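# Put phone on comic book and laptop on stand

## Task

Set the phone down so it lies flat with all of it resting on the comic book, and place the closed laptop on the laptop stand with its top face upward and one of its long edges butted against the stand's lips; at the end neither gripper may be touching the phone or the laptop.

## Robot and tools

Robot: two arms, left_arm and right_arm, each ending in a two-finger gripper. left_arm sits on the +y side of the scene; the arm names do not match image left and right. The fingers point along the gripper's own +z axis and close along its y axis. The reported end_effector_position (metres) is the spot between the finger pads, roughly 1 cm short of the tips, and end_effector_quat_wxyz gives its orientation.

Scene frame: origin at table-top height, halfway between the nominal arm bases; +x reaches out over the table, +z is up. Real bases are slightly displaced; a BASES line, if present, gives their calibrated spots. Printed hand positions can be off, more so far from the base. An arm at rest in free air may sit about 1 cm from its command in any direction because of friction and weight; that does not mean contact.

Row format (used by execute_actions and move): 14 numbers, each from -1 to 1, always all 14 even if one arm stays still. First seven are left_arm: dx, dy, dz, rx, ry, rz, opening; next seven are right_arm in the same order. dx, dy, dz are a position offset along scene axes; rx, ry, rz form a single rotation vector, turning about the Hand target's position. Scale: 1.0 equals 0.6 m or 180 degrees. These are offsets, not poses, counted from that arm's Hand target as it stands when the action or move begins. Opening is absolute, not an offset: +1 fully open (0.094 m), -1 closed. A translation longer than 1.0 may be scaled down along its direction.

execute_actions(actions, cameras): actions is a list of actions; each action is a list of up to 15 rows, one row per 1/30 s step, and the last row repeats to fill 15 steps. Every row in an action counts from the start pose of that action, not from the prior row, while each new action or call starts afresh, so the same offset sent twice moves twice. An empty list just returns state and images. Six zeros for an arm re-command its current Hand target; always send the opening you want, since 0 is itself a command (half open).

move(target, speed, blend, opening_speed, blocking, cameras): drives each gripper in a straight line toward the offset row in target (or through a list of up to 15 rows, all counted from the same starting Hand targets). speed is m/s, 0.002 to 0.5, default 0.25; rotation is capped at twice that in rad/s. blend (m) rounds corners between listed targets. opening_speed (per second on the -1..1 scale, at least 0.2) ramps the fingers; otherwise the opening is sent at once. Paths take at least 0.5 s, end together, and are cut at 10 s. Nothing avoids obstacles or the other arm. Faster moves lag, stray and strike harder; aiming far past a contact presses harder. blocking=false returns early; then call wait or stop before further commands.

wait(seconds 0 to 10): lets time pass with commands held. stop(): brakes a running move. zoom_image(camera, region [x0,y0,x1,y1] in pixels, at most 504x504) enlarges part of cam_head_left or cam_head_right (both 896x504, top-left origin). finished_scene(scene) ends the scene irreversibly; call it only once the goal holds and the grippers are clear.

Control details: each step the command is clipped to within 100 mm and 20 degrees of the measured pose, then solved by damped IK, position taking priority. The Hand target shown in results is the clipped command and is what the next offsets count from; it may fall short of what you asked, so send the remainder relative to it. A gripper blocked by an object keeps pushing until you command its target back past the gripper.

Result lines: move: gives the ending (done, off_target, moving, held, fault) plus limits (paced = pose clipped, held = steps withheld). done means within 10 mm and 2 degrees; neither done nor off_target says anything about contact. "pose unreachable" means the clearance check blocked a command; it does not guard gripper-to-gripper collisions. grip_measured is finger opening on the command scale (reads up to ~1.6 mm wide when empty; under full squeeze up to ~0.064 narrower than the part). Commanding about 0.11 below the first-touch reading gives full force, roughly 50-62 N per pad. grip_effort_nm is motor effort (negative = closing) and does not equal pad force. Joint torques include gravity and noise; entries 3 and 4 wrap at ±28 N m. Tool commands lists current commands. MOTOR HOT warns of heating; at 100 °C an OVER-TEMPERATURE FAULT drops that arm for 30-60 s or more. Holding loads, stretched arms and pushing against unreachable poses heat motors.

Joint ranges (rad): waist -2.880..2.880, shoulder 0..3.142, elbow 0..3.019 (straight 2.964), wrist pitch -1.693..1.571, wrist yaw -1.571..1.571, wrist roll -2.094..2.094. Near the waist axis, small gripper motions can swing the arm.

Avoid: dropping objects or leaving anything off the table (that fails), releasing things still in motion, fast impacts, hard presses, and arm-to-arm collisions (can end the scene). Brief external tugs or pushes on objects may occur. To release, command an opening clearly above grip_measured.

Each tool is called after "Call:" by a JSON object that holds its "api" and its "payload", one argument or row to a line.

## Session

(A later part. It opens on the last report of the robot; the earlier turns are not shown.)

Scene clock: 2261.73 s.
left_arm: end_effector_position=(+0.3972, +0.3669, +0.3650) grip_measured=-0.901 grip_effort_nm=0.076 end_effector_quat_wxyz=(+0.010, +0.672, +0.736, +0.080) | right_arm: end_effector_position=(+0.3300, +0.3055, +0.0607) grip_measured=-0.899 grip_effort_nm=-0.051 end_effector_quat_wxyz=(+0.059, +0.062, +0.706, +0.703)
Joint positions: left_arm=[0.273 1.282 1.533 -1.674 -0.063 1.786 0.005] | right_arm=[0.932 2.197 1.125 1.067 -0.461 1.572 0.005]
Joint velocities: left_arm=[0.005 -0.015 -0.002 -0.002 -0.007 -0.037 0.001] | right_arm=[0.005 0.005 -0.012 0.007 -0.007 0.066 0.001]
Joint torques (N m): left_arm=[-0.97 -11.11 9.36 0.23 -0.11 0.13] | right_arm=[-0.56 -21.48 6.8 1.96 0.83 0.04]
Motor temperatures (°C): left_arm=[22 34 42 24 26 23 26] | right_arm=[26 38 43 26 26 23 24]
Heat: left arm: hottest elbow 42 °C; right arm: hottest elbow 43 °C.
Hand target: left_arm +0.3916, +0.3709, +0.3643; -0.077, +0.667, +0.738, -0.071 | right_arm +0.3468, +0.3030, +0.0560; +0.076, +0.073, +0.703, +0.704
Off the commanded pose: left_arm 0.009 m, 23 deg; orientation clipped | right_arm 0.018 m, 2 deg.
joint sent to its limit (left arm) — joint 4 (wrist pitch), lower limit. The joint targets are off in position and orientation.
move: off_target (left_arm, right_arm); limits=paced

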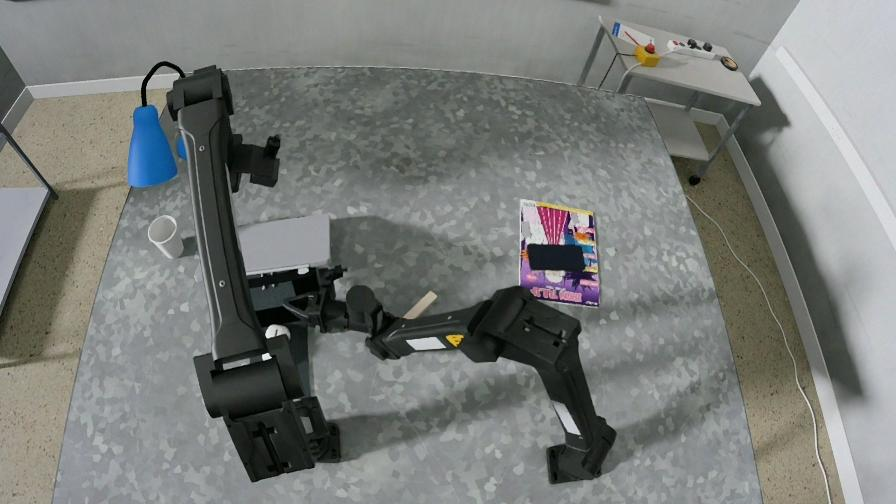

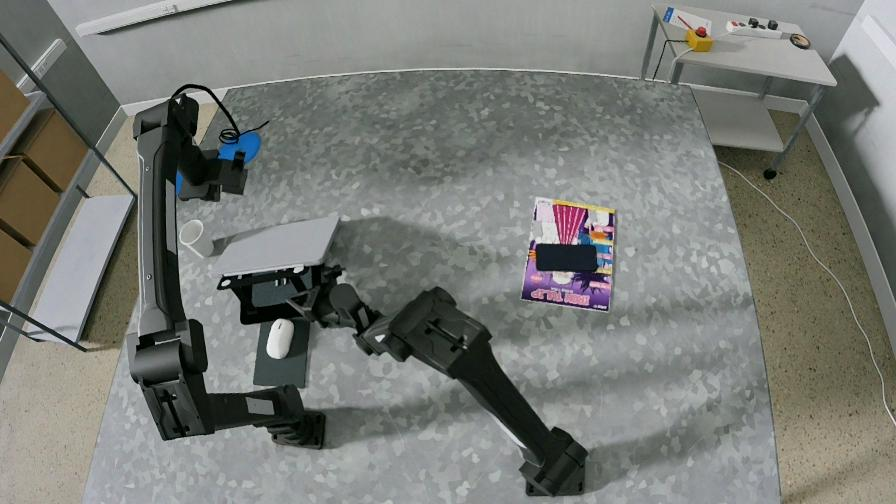

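Call:
{"api": "zoom_image", "payload": {
  "camera": "cam_head_left",
  "region": [310, 200, 360, 230]
}}

Call:
{"api": "zoom_image", "payload": {
  "camera": "cam_head_right",
  "region": [320, 202, 370, 232]
}}

Scaled by 10.080.

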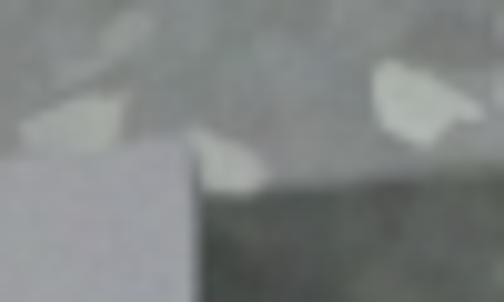

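Scaled by 10.080.

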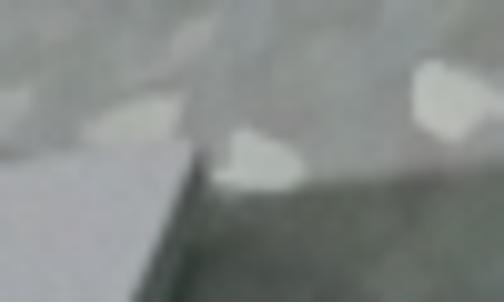

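Call:
{"api": "zoom_image", "payload": {
  "camera": "cam_head_left",
  "region": [300, 245, 350, 285]
}}

Call:
{"api": "zoom_image", "payload": {
  "camera": "cam_head_right",
  "region": [290, 245, 340, 285]
}}

Scaled by 10.080.

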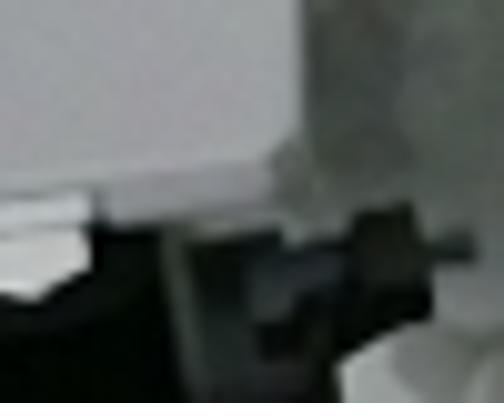

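Scaled by 10.080.

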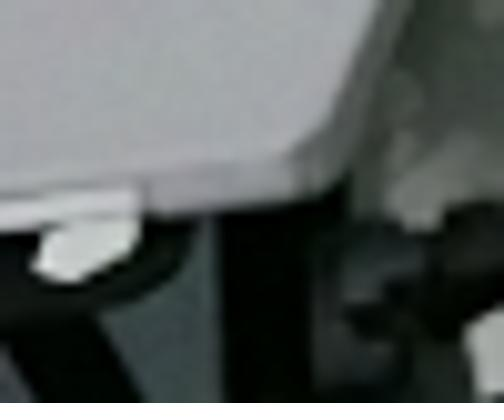

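Call:
{"api": "zoom_image", "payload": {
  "camera": "cam_head_right",
  "region": [295, 208, 327, 228]
}}

Call:
{"api": "zoom_image", "payload": {
  "camera": "cam_head_left",
  "region": [281, 206, 313, 226]
}}

Scaled by 15.750.

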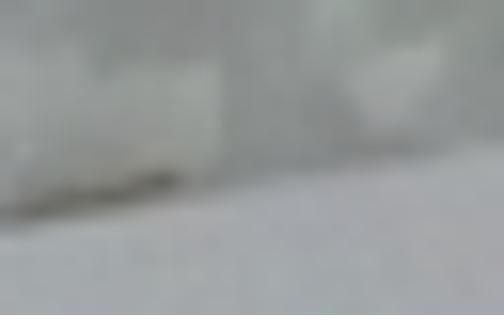

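Scaled by 15.750.

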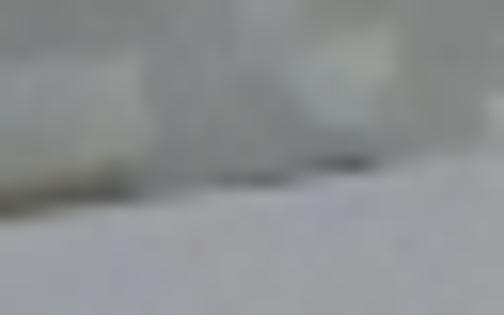

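Call:
{"api": "move", "payload": {
  "target": [
    [0.45, -0.012, 0, 0, 0, 0, -0.9, 0, 0, 0, 0, 0, 0, -0.9],
    [0.47, -0.012, -0.45, 0, 0, 0, -0.9, 0, 0, 0, 0, 0, 0, -0.9],
    [0.36, -0.012, -0.56, 0, 0, 0, -0.9, 0.02, 0, 0, 0, 0, 0, -0.9]
  ],
  "speed": 0.17,
  "blend": 0.04,
  "cameras": ["cam_head_left","cam_head_right"]
}}

Scene clock: 2301.23 s.
left_arm: end_effector_position=(+0.6047, +0.3556, +0.0153) grip_measured=-0.901 grip_effort_nm=0.081 end_effector_quat_wxyz=(-0.087, +0.666, +0.737, -0.079) | right_arm: end_effector_position=(+0.3292, +0.3056, +0.0607) grip_measured=-0.899 grip_effort_nm=-0.056 end_effector_quat_wxyz=(+0.058, +0.060, +0.706, +0.703)
Joint positions: left_arm=[0.155 2.162 1.752 -1.392 -0.042 1.648 0.005] | right_arm=[0.932 2.197 1.125 1.067 -0.466 1.572 0.005]
Joint velocities: left_arm=[-0.005 -0.005 -0.007 -0.012 0.051 0.066 -0.001] | right_arm=[0.015 -0.005 -0.002 0.007 -0.007 -0.007 0]
Joint torques (N m): left_arm=[-1.67 -25.35 7.56 -0.01 0.1 0.12] | right_arm=[-1.85 -20.78 8.18 1.51 0.41 0.04]
Motor temperatures (°C): left_arm=[22 31 42 24 26 23 26] | right_arm=[26 38 42 26 26 23 24]
Heat: left arm: hottest elbow 42 °C; right arm: hottest elbow 42 °C.
Hand target: left_arm +0.6046, +0.3571, +0.0270; -0.079, +0.668, +0.737, -0.070 | right_arm +0.3588, +0.3028, +0.0558; +0.076, +0.073, +0.703, +0.704
Off the commanded pose: left_arm 0.016 m, 1 deg | right_arm 0.030 m, 3 deg.
move: off_target (left_arm, right_arm); limits=paced

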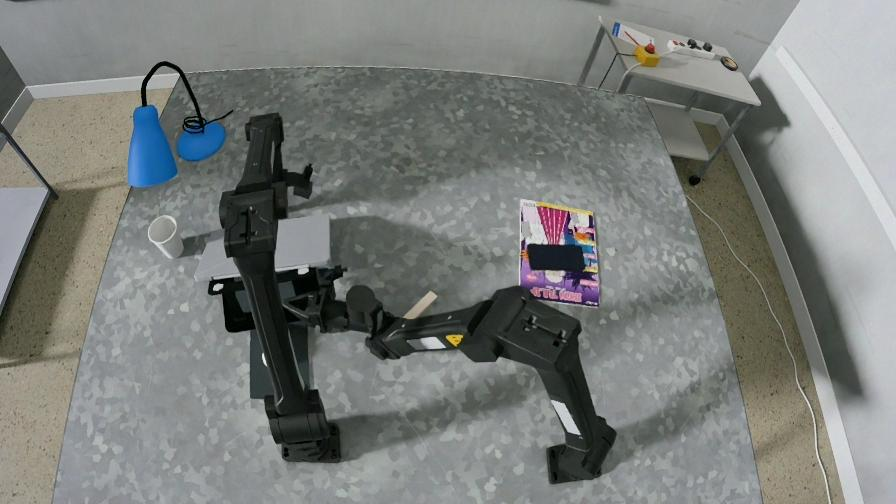

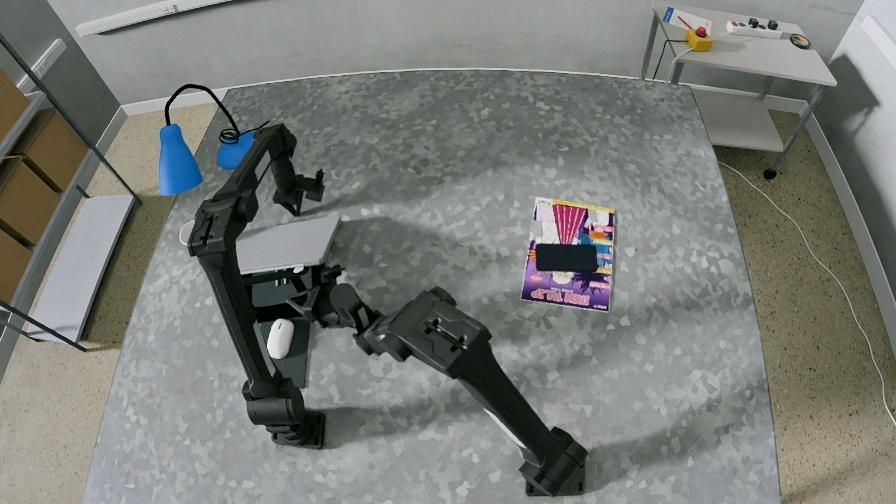

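Call:
{"api": "move", "payload": {
  "target": [-0.15, 0.011, 0.018, 0, 0, 0, -0.9, 0.03, 0, 0, 0, 0, 0, -0.9],
  "speed": 0.04,
  "cameras": ["cam_head_left","cam_head_right"]
}}

Call:
{"api": "zoom_image", "payload": {
  "camera": "cam_head_left",
  "region": [190, 200, 350, 290]
}}

Call:
{"api": "zoom_image", "payload": {
  "camera": "cam_head_right",
  "region": [200, 200, 360, 290]
}}

Scene clock: 2305.97 s.
left_arm: end_effector_position=(+0.5596, +0.3577, +0.0300) grip_measured=-0.902 grip_effort_nm=0.110 end_effector_quat_wxyz=(-0.050, +0.671, +0.739, -0.032) | right_arm: end_effector_position=(+0.3277, +0.3042, +0.0607) grip_measured=-0.899 grip_effort_nm=-0.051 end_effector_quat_wxyz=(+0.048, +0.050, +0.707, +0.704)
Joint positions: left_arm=[0.174 1.964 1.473 -1.19 -0.043 1.675 0.005] | right_arm=[0.926 2.197 1.125 1.066 -0.5 1.571 0.005]
Joint velocities: left_arm=[0.015 -0.005 -0.007 -0.007 -0.022 0.037 0] | right_arm=[-0.015 -0.005 0.002 -0.012 0.051 -0.051 0]
Joint torques (N m): left_arm=[0.91 -23.59 3.38 -2.89 -0.15 0.28] | right_arm=[-3.19 -19.96 10.07 0.96 0.7 0.03]
Motor temperatures (°C): left_arm=[22 32 41 24 26 23 26] | right_arm=[26 39 42 26 26 23 24]
Heat: left arm: hottest elbow 41 °C; right arm: hottest elbow 42 °C.
Hand target: left_arm +0.5145, +0.3647, +0.0383; -0.079, +0.668, +0.737, -0.070 | right_arm +0.3767, +0.3025, +0.0555; +0.076, +0.073, +0.703, +0.704
Off the commanded pose: left_arm 0.046 m, 5 deg | right_arm 0.049 m, 4 deg.
move: off_target (left_arm, right_arm)

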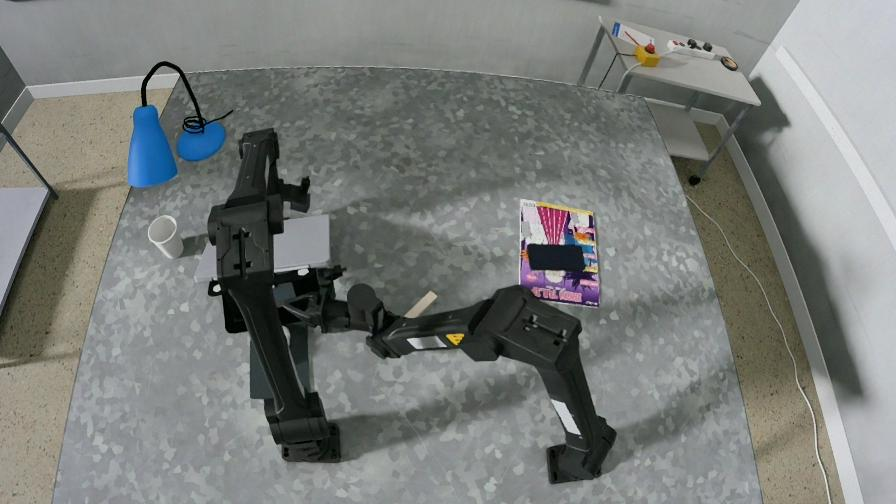

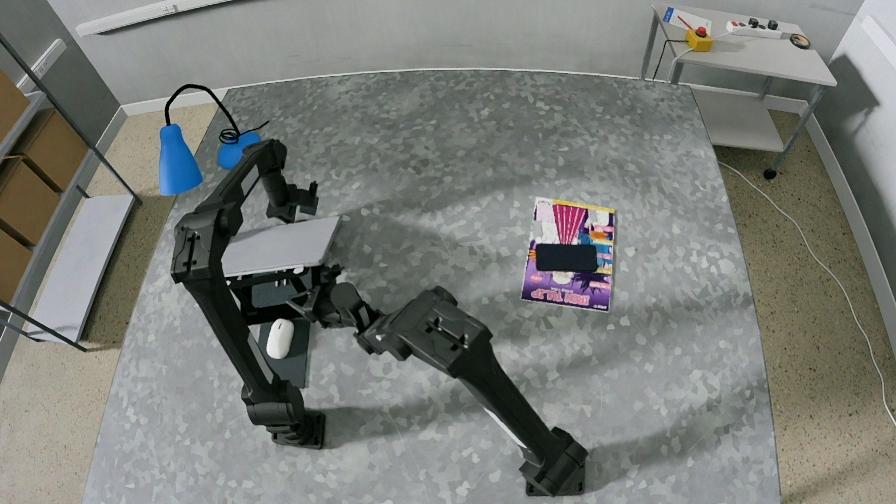

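Scaled by 3.150.

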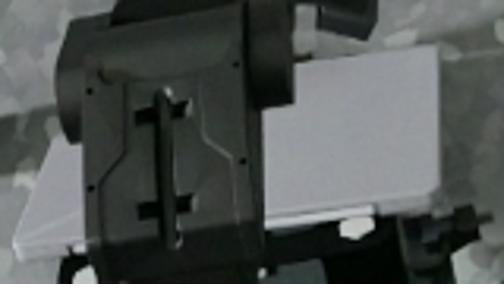

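Scaled by 3.150.

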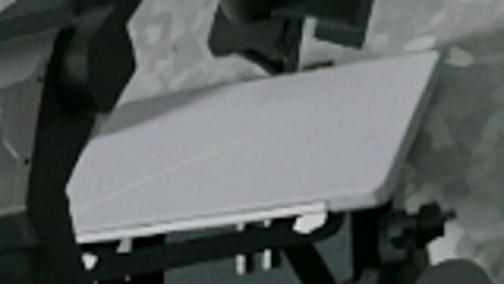

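Call:
{"api": "move", "payload": {
  "target": [-0.035, 0, 0.002, 0, 0, 0, -0.9, 0.005, 0, 0, 0, 0, 0, -0.9],
  "speed": 0.03,
  "cameras": ["cam_head_left","cam_head_right"]
}}

Call:
{"api": "zoom_image", "payload": {
  "camera": "cam_head_left",
  "region": [190, 200, 350, 290]
}}

Call:
{"api": "zoom_image", "payload": {
  "camera": "cam_head_right",
  "region": [200, 200, 360, 290]
}}

Scene clock: 2310.40 s.
left_arm: end_effector_position=(+0.5513, +0.3631, +0.0377) grip_measured=-0.902 grip_effort_nm=0.105 end_effector_quat_wxyz=(-0.038, +0.672, +0.740, -0.017) | right_arm: end_effector_position=(+0.3245, +0.3045, +0.0607) grip_measured=-0.899 grip_effort_nm=-0.056 end_effector_quat_wxyz=(+0.041, +0.044, +0.707, +0.704)
Joint positions: left_arm=[0.187 1.915 1.421 -1.147 -0.042 1.688 0.005] | right_arm=[0.925 2.197 1.125 1.066 -0.52 1.571 0.005]
Joint velocities: left_arm=[-0.005 0.005 -0.002 -0.002 -0.095 0.022 0] | right_arm=[0.005 -0.005 0.012 -0.002 -0.007 0.022 0]
Joint torques (N m): left_arm=[0.21 -23.18 2.04 -3.6 -0.26 0.2] | right_arm=[-3.37 -19.96 10.22 0.91 1.23 0.04]
Motor temperatures (°C): left_arm=[22 32 41 24 26 23 26] | right_arm=[26 39 43 25 26 23 24]
Heat: left arm: hottest elbow 41 °C; right arm: hottest elbow 43 °C.
Hand target: left_arm +0.4933, +0.3650, +0.0395; -0.079, +0.668, +0.737, -0.070 | right_arm +0.3797, +0.3025, +0.0554; +0.076, +0.073, +0.703, +0.704
Off the commanded pose: left_arm 0.058 m, 8 deg | right_arm 0.055 m, 5 deg.
move: off_target (left_arm, right_arm)

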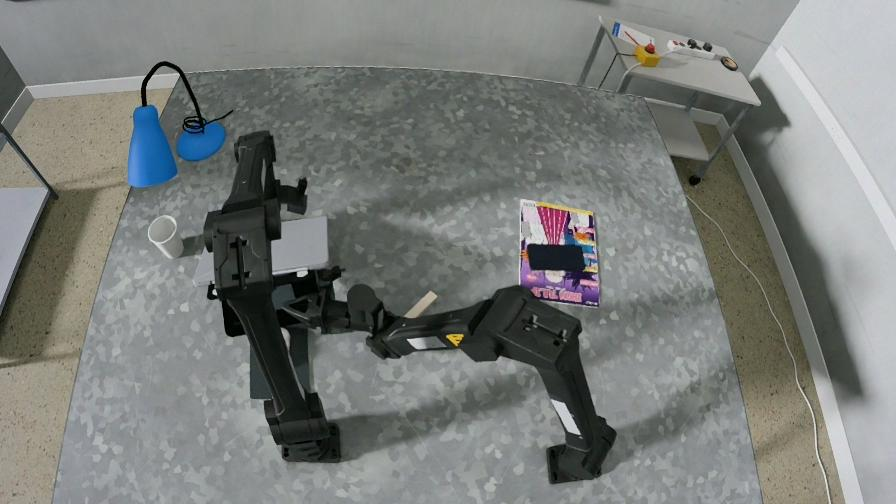

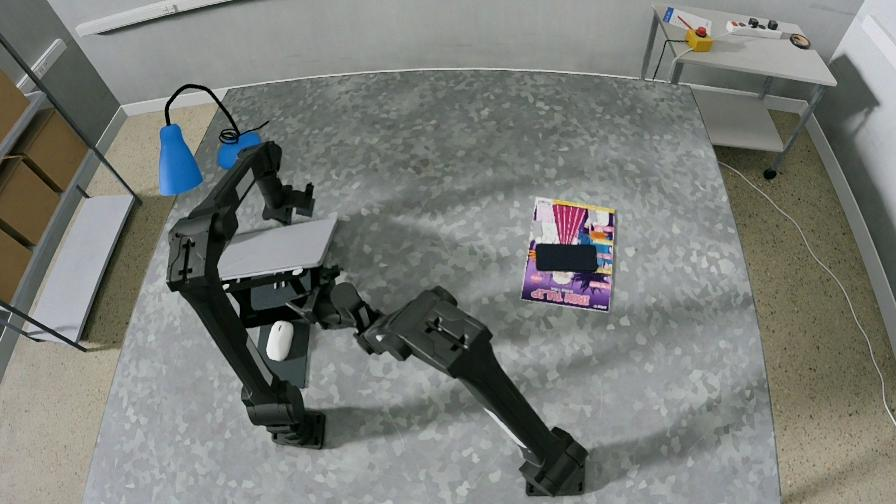

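Scaled by 3.150.

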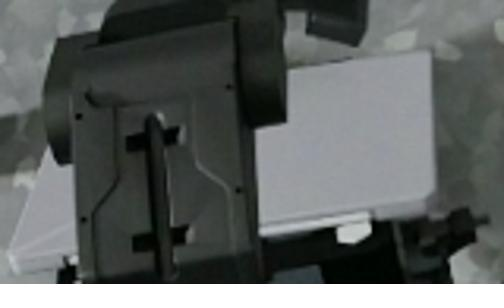

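Scaled by 3.150.

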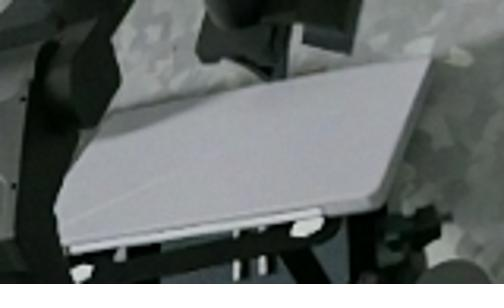

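Call:
{"api": "move", "payload": {
  "target": [-0.03, 0, -0.003, 0, 0, 0, -0.9, 0.035, 0, 0, 0, 0, 0, -0.9],
  "speed": 0.03,
  "cameras": ["cam_head_left","cam_head_right"]
}}

Call:
{"api": "zoom_image", "payload": {
  "camera": "cam_head_left",
  "region": [190, 200, 350, 290]
}}

Call:
{"api": "zoom_image", "payload": {
  "camera": "cam_head_right",
  "region": [200, 200, 360, 290]
}}

Scene clock: 2318.67 s.
left_arm: end_effector_position=(+0.5416, +0.3685, +0.0389) grip_measured=-0.902 grip_effort_nm=0.105 end_effector_quat_wxyz=(-0.032, +0.670, +0.742, -0.007) | right_arm: end_effector_position=(+0.3202, +0.3046, +0.0598) grip_measured=-0.899 grip_effort_nm=-0.042 end_effector_quat_wxyz=(+0.029, +0.033, +0.709, +0.703)
Joint positions: left_arm=[0.2 1.882 1.373 -1.11 -0.044 1.696 0.005] | right_arm=[0.923 2.197 1.127 1.06 -0.555 1.571 0.005]
Joint velocities: left_arm=[-0.005 -0.005 -0.017 0.012 0.051 -0.051 0] | right_arm=[0.005 -0.005 -0.002 -0.002 0.125 0.007 -0.001]
Joint torques (N m): left_arm=[-0.15 -22.07 1.47 -4.14 -0.29 0.18] | right_arm=[-5.36 -19.25 11.96 0.51 1.45 0.04]
Motor temperatures (°C): left_arm=[22 33 40 24 26 23 26] | right_arm=[26 38 43 25 27 23 24]
Heat: left arm: hottest elbow 40 °C; right arm: hottest elbow 43 °C.
Hand target: left_arm +0.4753, +0.3651, +0.0378; -0.079, +0.668, +0.737, -0.070 | right_arm +0.4007, +0.3023, +0.0552; +0.076, +0.073, +0.703, +0.704
Off the commanded pose: left_arm 0.066 m, 9 deg | right_arm 0.081 m, 7 deg.
move: off_target (left_arm, right_arm)

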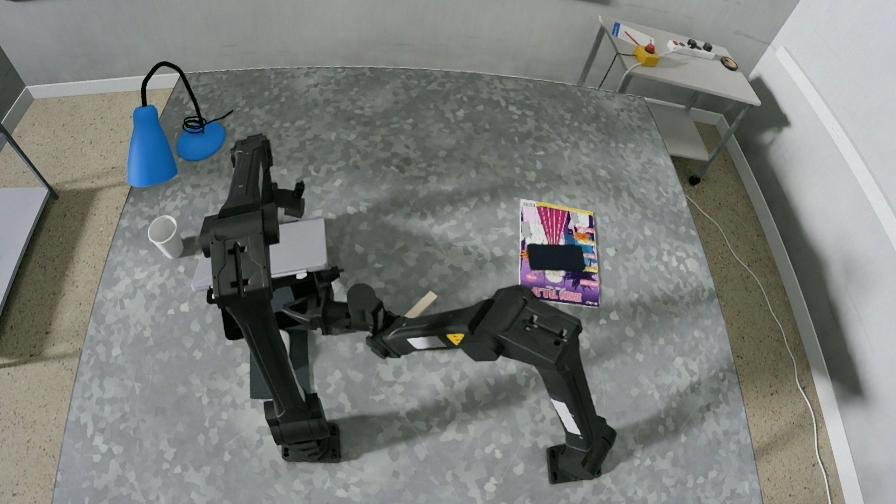

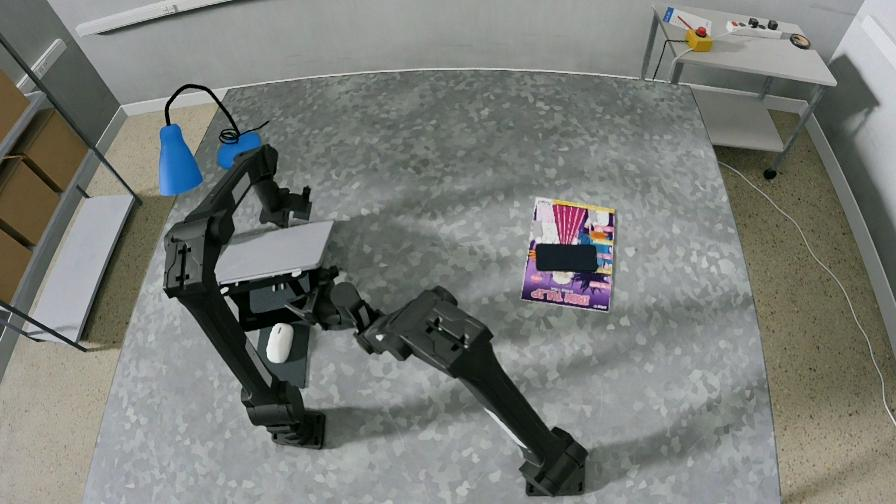

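Scaled by 3.150.

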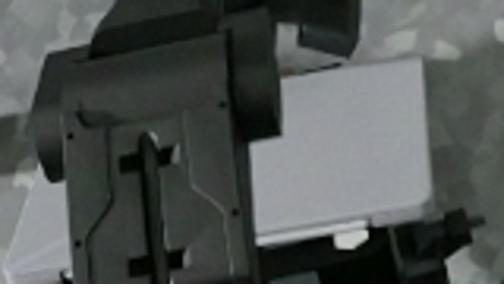

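Scaled by 3.150.

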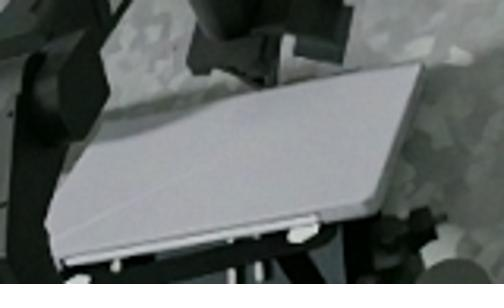

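Call:
{"api": "zoom_image", "payload": {
  "camera": "cam_head_left",
  "region": [268, 206, 318, 236]
}}

Call:
{"api": "zoom_image", "payload": {
  "camera": "cam_head_right",
  "region": [260, 206, 330, 246]
}}

Scaled by 10.080.

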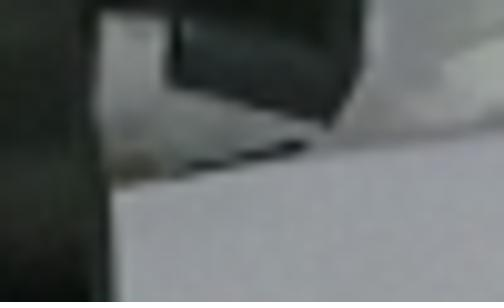

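Scaled by 7.200.

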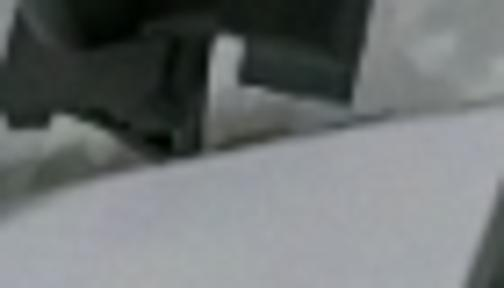

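Call:
{"api": "move", "payload": {
  "target": [
    [0.2, 0, 0, 0, 0, 0, -0.9, -0.12, 0, 0, 0, 0, 0, -0.9],
    [0.33, 0, 0.25, 0, 0, 0, -0.9, -0.3, 0, 0, 0, 0, 0, -0.9],
    [-0.15, 0, 0.55, 0, 0, 0, -0.9, -0.3, 0, 0, 0, 0, 0, -0.9]
  ],
  "speed": 0.12,
  "blend": 0.03,
  "cameras": ["cam_head_left","cam_head_right"]
}}

Call:
{"api": "zoom_image", "payload": {
  "camera": "cam_head_left",
  "region": [190, 200, 350, 290]
}}

Call:
{"api": "zoom_image", "payload": {
  "camera": "cam_head_right",
  "region": [200, 200, 360, 290]
}}

Scene clock: 2352.87 s.
left_arm: end_effector_position=(+0.3955, +0.3671, +0.3676) grip_measured=-0.902 grip_effort_nm=0.105 end_effector_quat_wxyz=(+0.011, +0.673, +0.735, +0.083) | right_arm: end_effector_position=(+0.2327, +0.3062, +0.0584) grip_measured=-0.899 grip_effort_nm=-0.042 end_effector_quat_wxyz=(+0.081, +0.078, +0.702, +0.703)
Joint positions: left_arm=[0.275 1.274 1.533 -1.673 -0.064 1.79 0.005] | right_arm=[1.107 2.145 0.96 1.188 -0.234 1.567 0.005]
Joint velocities: left_arm=[-0.005 -0.005 -0.012 0.002 0.081 -0.022 -0.001] | right_arm=[0.005 -0.015 0.007 0.007 -0.007 0.022 0]
Joint torques (N m): left_arm=[-1.03 -11.52 9.2 0.21 -0.17 0.11] | right_arm=[1.55 -21.71 3.38 2 0.07 0.09]
Motor temperatures (°C): left_arm=[22 34 39 24 26 23 26] | right_arm=[26 39 47 25 28 23 24]
Heat: left arm: hottest elbow 39 °C; right arm: hottest elbow 47 °C.
Hand target: left_arm +0.3883, +0.3709, +0.3685; -0.075, +0.667, +0.738, -0.068 | right_arm +0.2210, +0.3045, +0.0582; +0.076, +0.073, +0.703, +0.704
Off the commanded pose: left_arm 0.010 m, 20 deg; orientation clipped | right_arm 0.013 m, 1 deg.
joint sent to its limit (left arm) — joint 4 (wrist pitch), lower limit. The joint targets are off in position and orientation.
move: off_target (left_arm, right_arm); limits=paced

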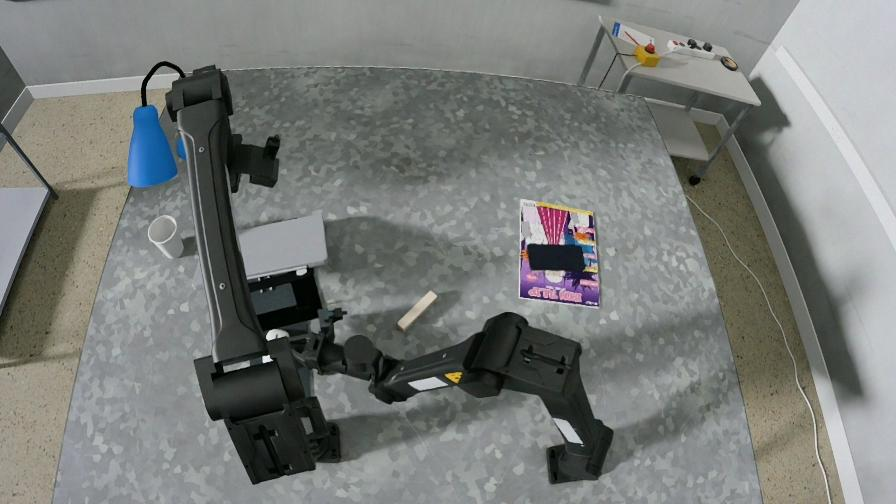

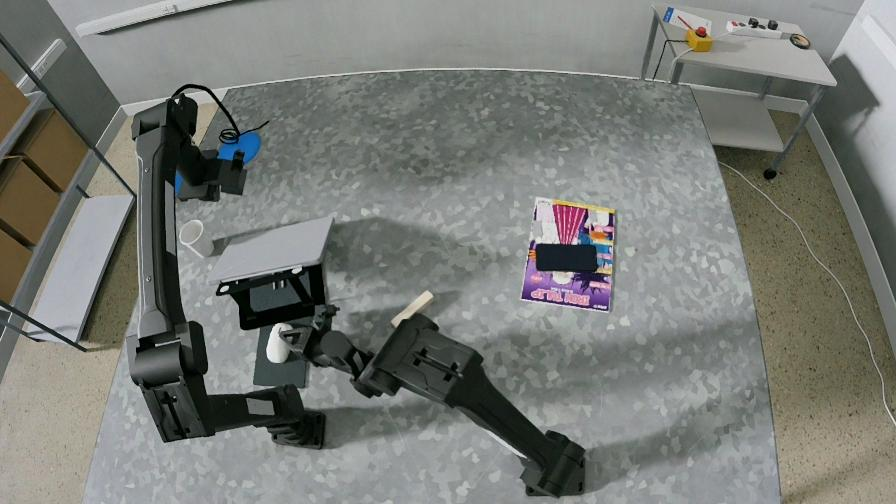

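Scaled by 3.150.

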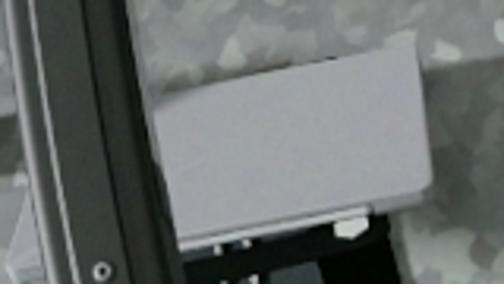

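Scaled by 3.150.

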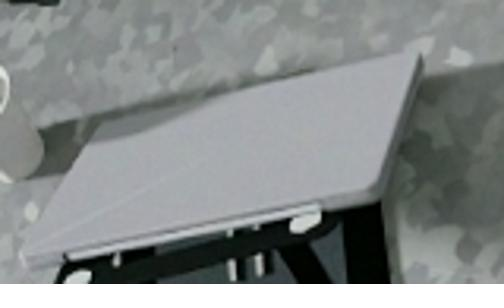

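Call:
{"api": "move", "payload": {
  "target": [0, 0, 0, 0, 0, 0, -0.9, 0, -0.03, 0.137, 0, -0.5, 0, -0.9],
  "speed": 0.3,
  "cameras": ["cam_head_left","cam_head_right"]
}}

Scene clock: 2359.33 s.
left_arm: end_effector_position=(+0.3955, +0.3672, +0.3676) grip_measured=-0.902 grip_effort_nm=0.105 end_effector_quat_wxyz=(+0.011, +0.673, +0.735, +0.083) | right_arm: end_effector_position=(+0.2156, +0.2908, +0.1312) grip_measured=-0.899 grip_effort_nm=-0.042 end_effector_quat_wxyz=(+0.544, -0.447, +0.447, +0.552)
Joint positions: left_arm=[0.275 1.274 1.533 -1.673 -0.064 1.791 0.005] | right_arm=[1.052 2.085 0.944 1.374 -0.51 0.123 0.005]
Joint velocities: left_arm=[0.005 -0.015 0.002 -0.012 -0.037 -0.007 0.001] | right_arm=[-0.005 -0.024 -0.007 -0.002 -0.037 -0.022 0]
Joint torques (N m): left_arm=[0.21 -11.46 9.18 0.12 -0.11 0.04] | right_arm=[-0.38 -22.01 4.45 1.48 -0.01 0.07]
Motor temperatures (°C): left_arm=[22 33 39 24 26 23 26] | right_arm=[26 39 45 25 27 23 24]
Heat: left arm: hottest elbow 39 °C; right arm: hottest elbow 45 °C.
Hand target: left_arm +0.3883, +0.3709, +0.3685; -0.075, +0.667, +0.738, -0.068 | right_arm +0.2217, +0.2862, +0.1401; +0.552, -0.446, +0.442, +0.548
Off the commanded pose: left_arm 0.008 m, 20 deg | right_arm 0.012 m, 1 deg.
joint sent to its limit (left arm) — joint 4 (wrist pitch), lower limit. The joint targets are off in orientation, not in position.
move: off_target (left_arm, right_arm)

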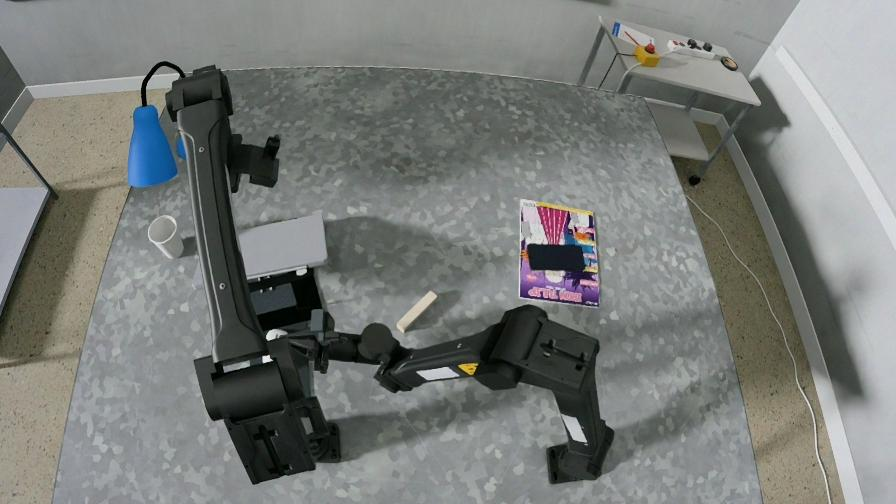

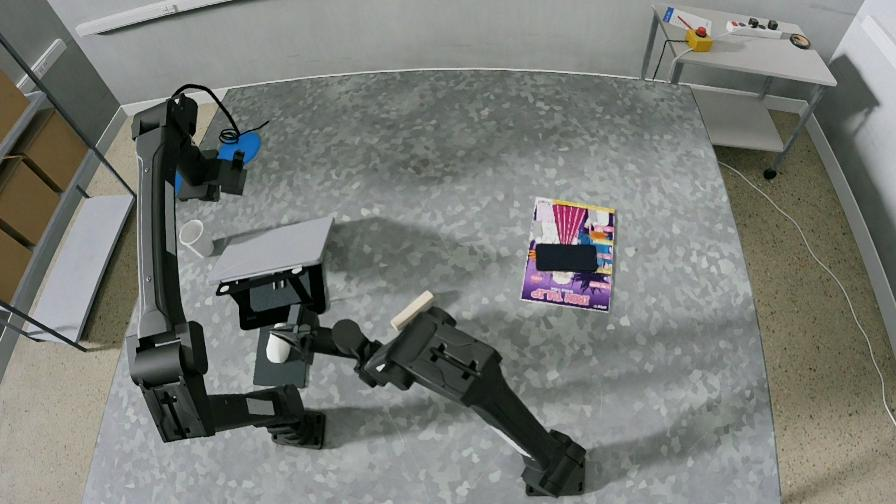

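Call:
{"api": "zoom_image", "payload": {
  "camera": "cam_head_left",
  "region": [200, 230, 380, 370]
}}

Call:
{"api": "zoom_image", "payload": {
  "camera": "cam_head_right",
  "region": [200, 230, 380, 370]
}}

Scaled by 2.800.

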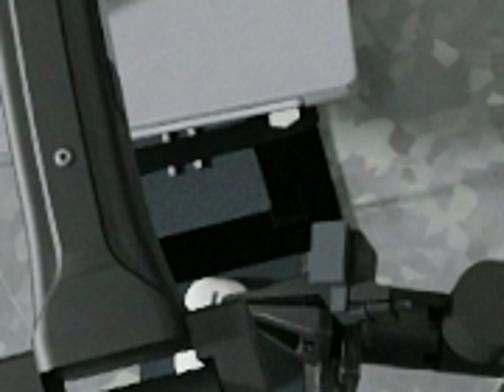

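Scaled by 2.800.

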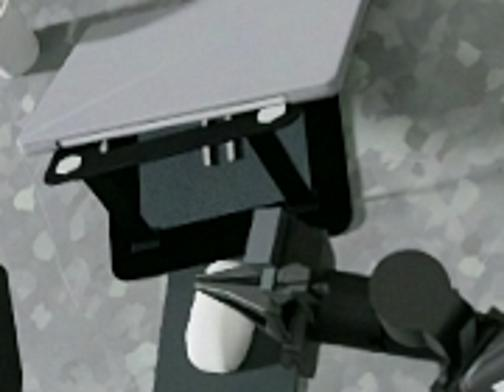

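Call:
{"api": "move", "payload": {
  "target": [0, 0, 0, 0, 0, 0, -0.9, 0.14, 0.07, 0.022, 0, 0, 0.05, -0.9],
  "speed": 0.12,
  "cameras": ["cam_head_left","cam_head_right"]
}}

Call:
{"api": "zoom_image", "payload": {
  "camera": "cam_head_right",
  "region": [200, 230, 350, 330]
}}

Call:
{"api": "zoom_image", "payload": {
  "camera": "cam_head_left",
  "region": [200, 230, 350, 330]
}}

Scene clock: 2373.87 s.
left_arm: end_effector_position=(+0.3955, +0.3672, +0.3676) grip_measured=-0.902 grip_effort_nm=0.105 end_effector_quat_wxyz=(+0.011, +0.673, +0.735, +0.083) | right_arm: end_effector_position=(+0.2858, +0.3146, +0.1590) grip_measured=-0.899 grip_effort_nm=-0.042 end_effector_quat_wxyz=(+0.509, -0.485, +0.398, +0.589)
Joint positions: left_arm=[0.275 1.274 1.533 -1.673 -0.064 1.791 0.005] | right_arm=[0.926 2.141 1.184 1.262 -0.787 0.193 0.005]
Joint velocities: left_arm=[0.005 -0.005 -0.002 -0.012 -0.037 -0.022 -0.001] | right_arm=[0.005 0.005 0.017 -0.007 0.022 0.051 0]
Joint torques (N m): left_arm=[0.32 -10.93 9.42 0.31 -0.11 0.08] | right_arm=[-0.38 -19.66 10.7 0.66 0.22 0.31]
Motor temperatures (°C): left_arm=[22 32 39 24 26 23 26] | right_arm=[26 39 43 25 26 23 24]
Heat: left arm: hottest elbow 39 °C; right arm: hottest elbow 43 °C.
Hand target: left_arm +0.3883, +0.3709, +0.3685; -0.075, +0.667, +0.738, -0.068 | right_arm +0.3064, +0.3271, +0.1508; +0.508, -0.479, +0.406, +0.590
Off the commanded pose: left_arm 0.008 m, 20 deg | right_arm 0.025 m, 1 deg.
joint sent to its limit (left arm) — joint 4 (wrist pitch), lower limit. The joint targets are off in orientation, not in position.
move: off_target (left_arm, right_arm)

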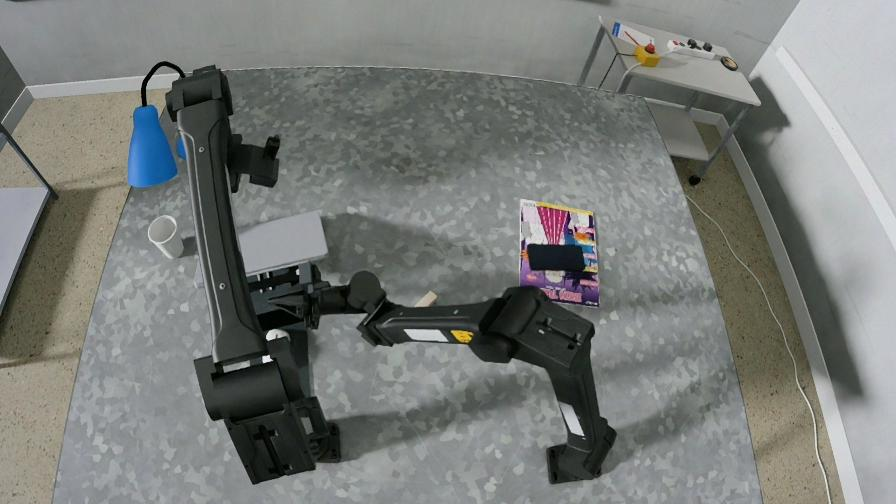

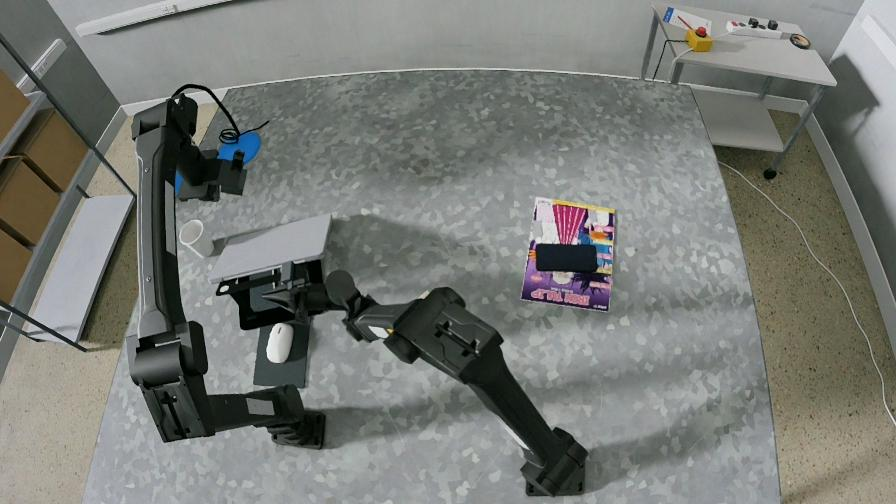

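Scaled by 3.360.

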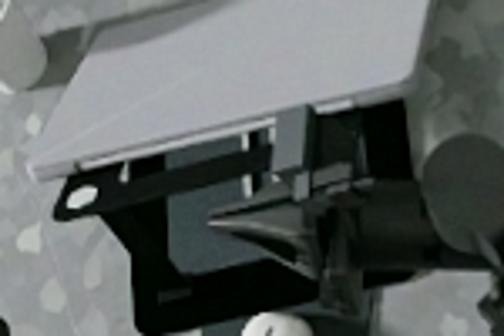

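Scaled by 3.360.

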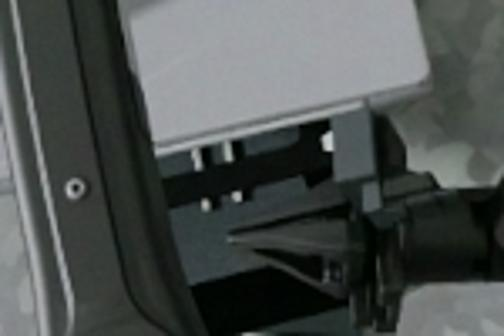

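Call:
{"api": "move", "payload": {
  "target": [0, 0, 0, 0, 0, 0, -0.9, 0.055, 0.01, -0.025, 0, 0, 0, -0.9],
  "speed": 0.06,
  "cameras": ["cam_head_left","cam_head_right"]
}}

Call:
{"api": "zoom_image", "payload": {
  "camera": "cam_head_right",
  "region": [200, 230, 320, 310]
}}

Call:
{"api": "zoom_image", "payload": {
  "camera": "cam_head_left",
  "region": [220, 230, 340, 310]
}}

Scene clock: 2379.67 s.
left_arm: end_effector_position=(+0.3955, +0.3672, +0.3676) grip_measured=-0.902 grip_effort_nm=0.105 end_effector_quat_wxyz=(+0.011, +0.673, +0.735, +0.083) | right_arm: end_effector_position=(+0.3096, +0.3226, +0.1580) grip_measured=-0.899 grip_effort_nm=-0.042 end_effector_quat_wxyz=(+0.516, -0.491, +0.382, +0.588)
Joint positions: left_arm=[0.275 1.274 1.533 -1.673 -0.064 1.791 0.005] | right_arm=[0.9 2.191 1.268 1.262 -0.826 0.195 0.005]
Joint velocities: left_arm=[-0.005 0.005 0.007 -0.007 0.007 -0.007 -0.002] | right_arm=[0.005 -0.005 -0.002 -0.012 0.051 -0.007 -0.001]
Joint torques (N m): left_arm=[-0.67 -11.16 9.33 0.24 -0.12 0.1] | right_arm=[-1.14 -18.67 11 0.5 0.39 0.43]
Motor temperatures (°C): left_arm=[22 32 39 24 26 23 26] | right_arm=[26 38 44 25 26 23 24]
Heat: left arm: hottest elbow 39 °C; right arm: hottest elbow 44 °C.
Hand target: left_arm +0.3883, +0.3709, +0.3685; -0.075, +0.667, +0.738, -0.068 | right_arm +0.3391, +0.3325, +0.1350; +0.508, -0.479, +0.406, +0.590
Off the commanded pose: left_arm 0.008 m, 20 deg | right_arm 0.039 m, 3 deg.
joint sent to its limit (left arm) — joint 4 (wrist pitch), lower limit. The joint targets are off in orientation, not in position.
move: off_target (left_arm, right_arm)

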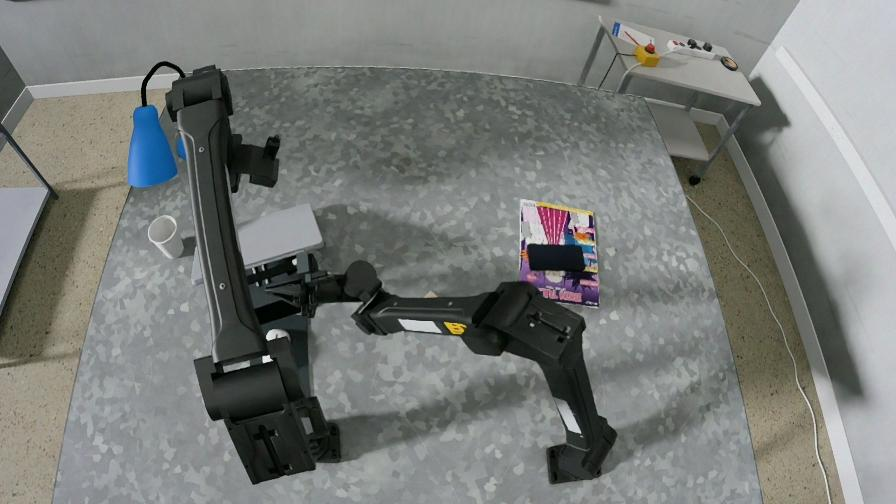

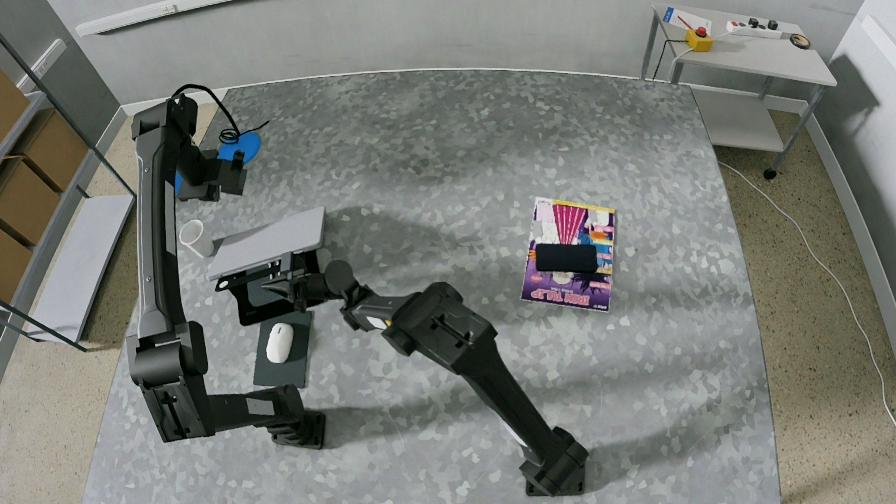

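Scaled by 4.200.

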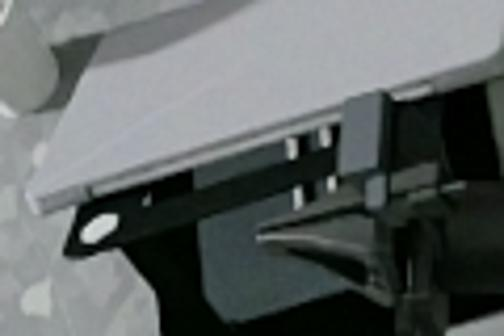

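Scaled by 4.200.

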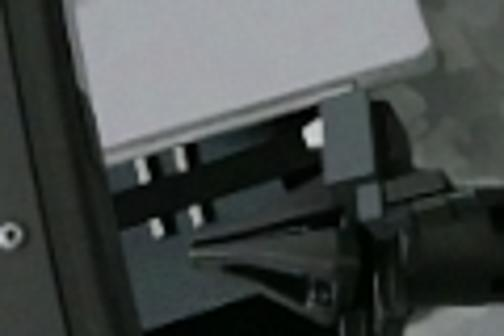

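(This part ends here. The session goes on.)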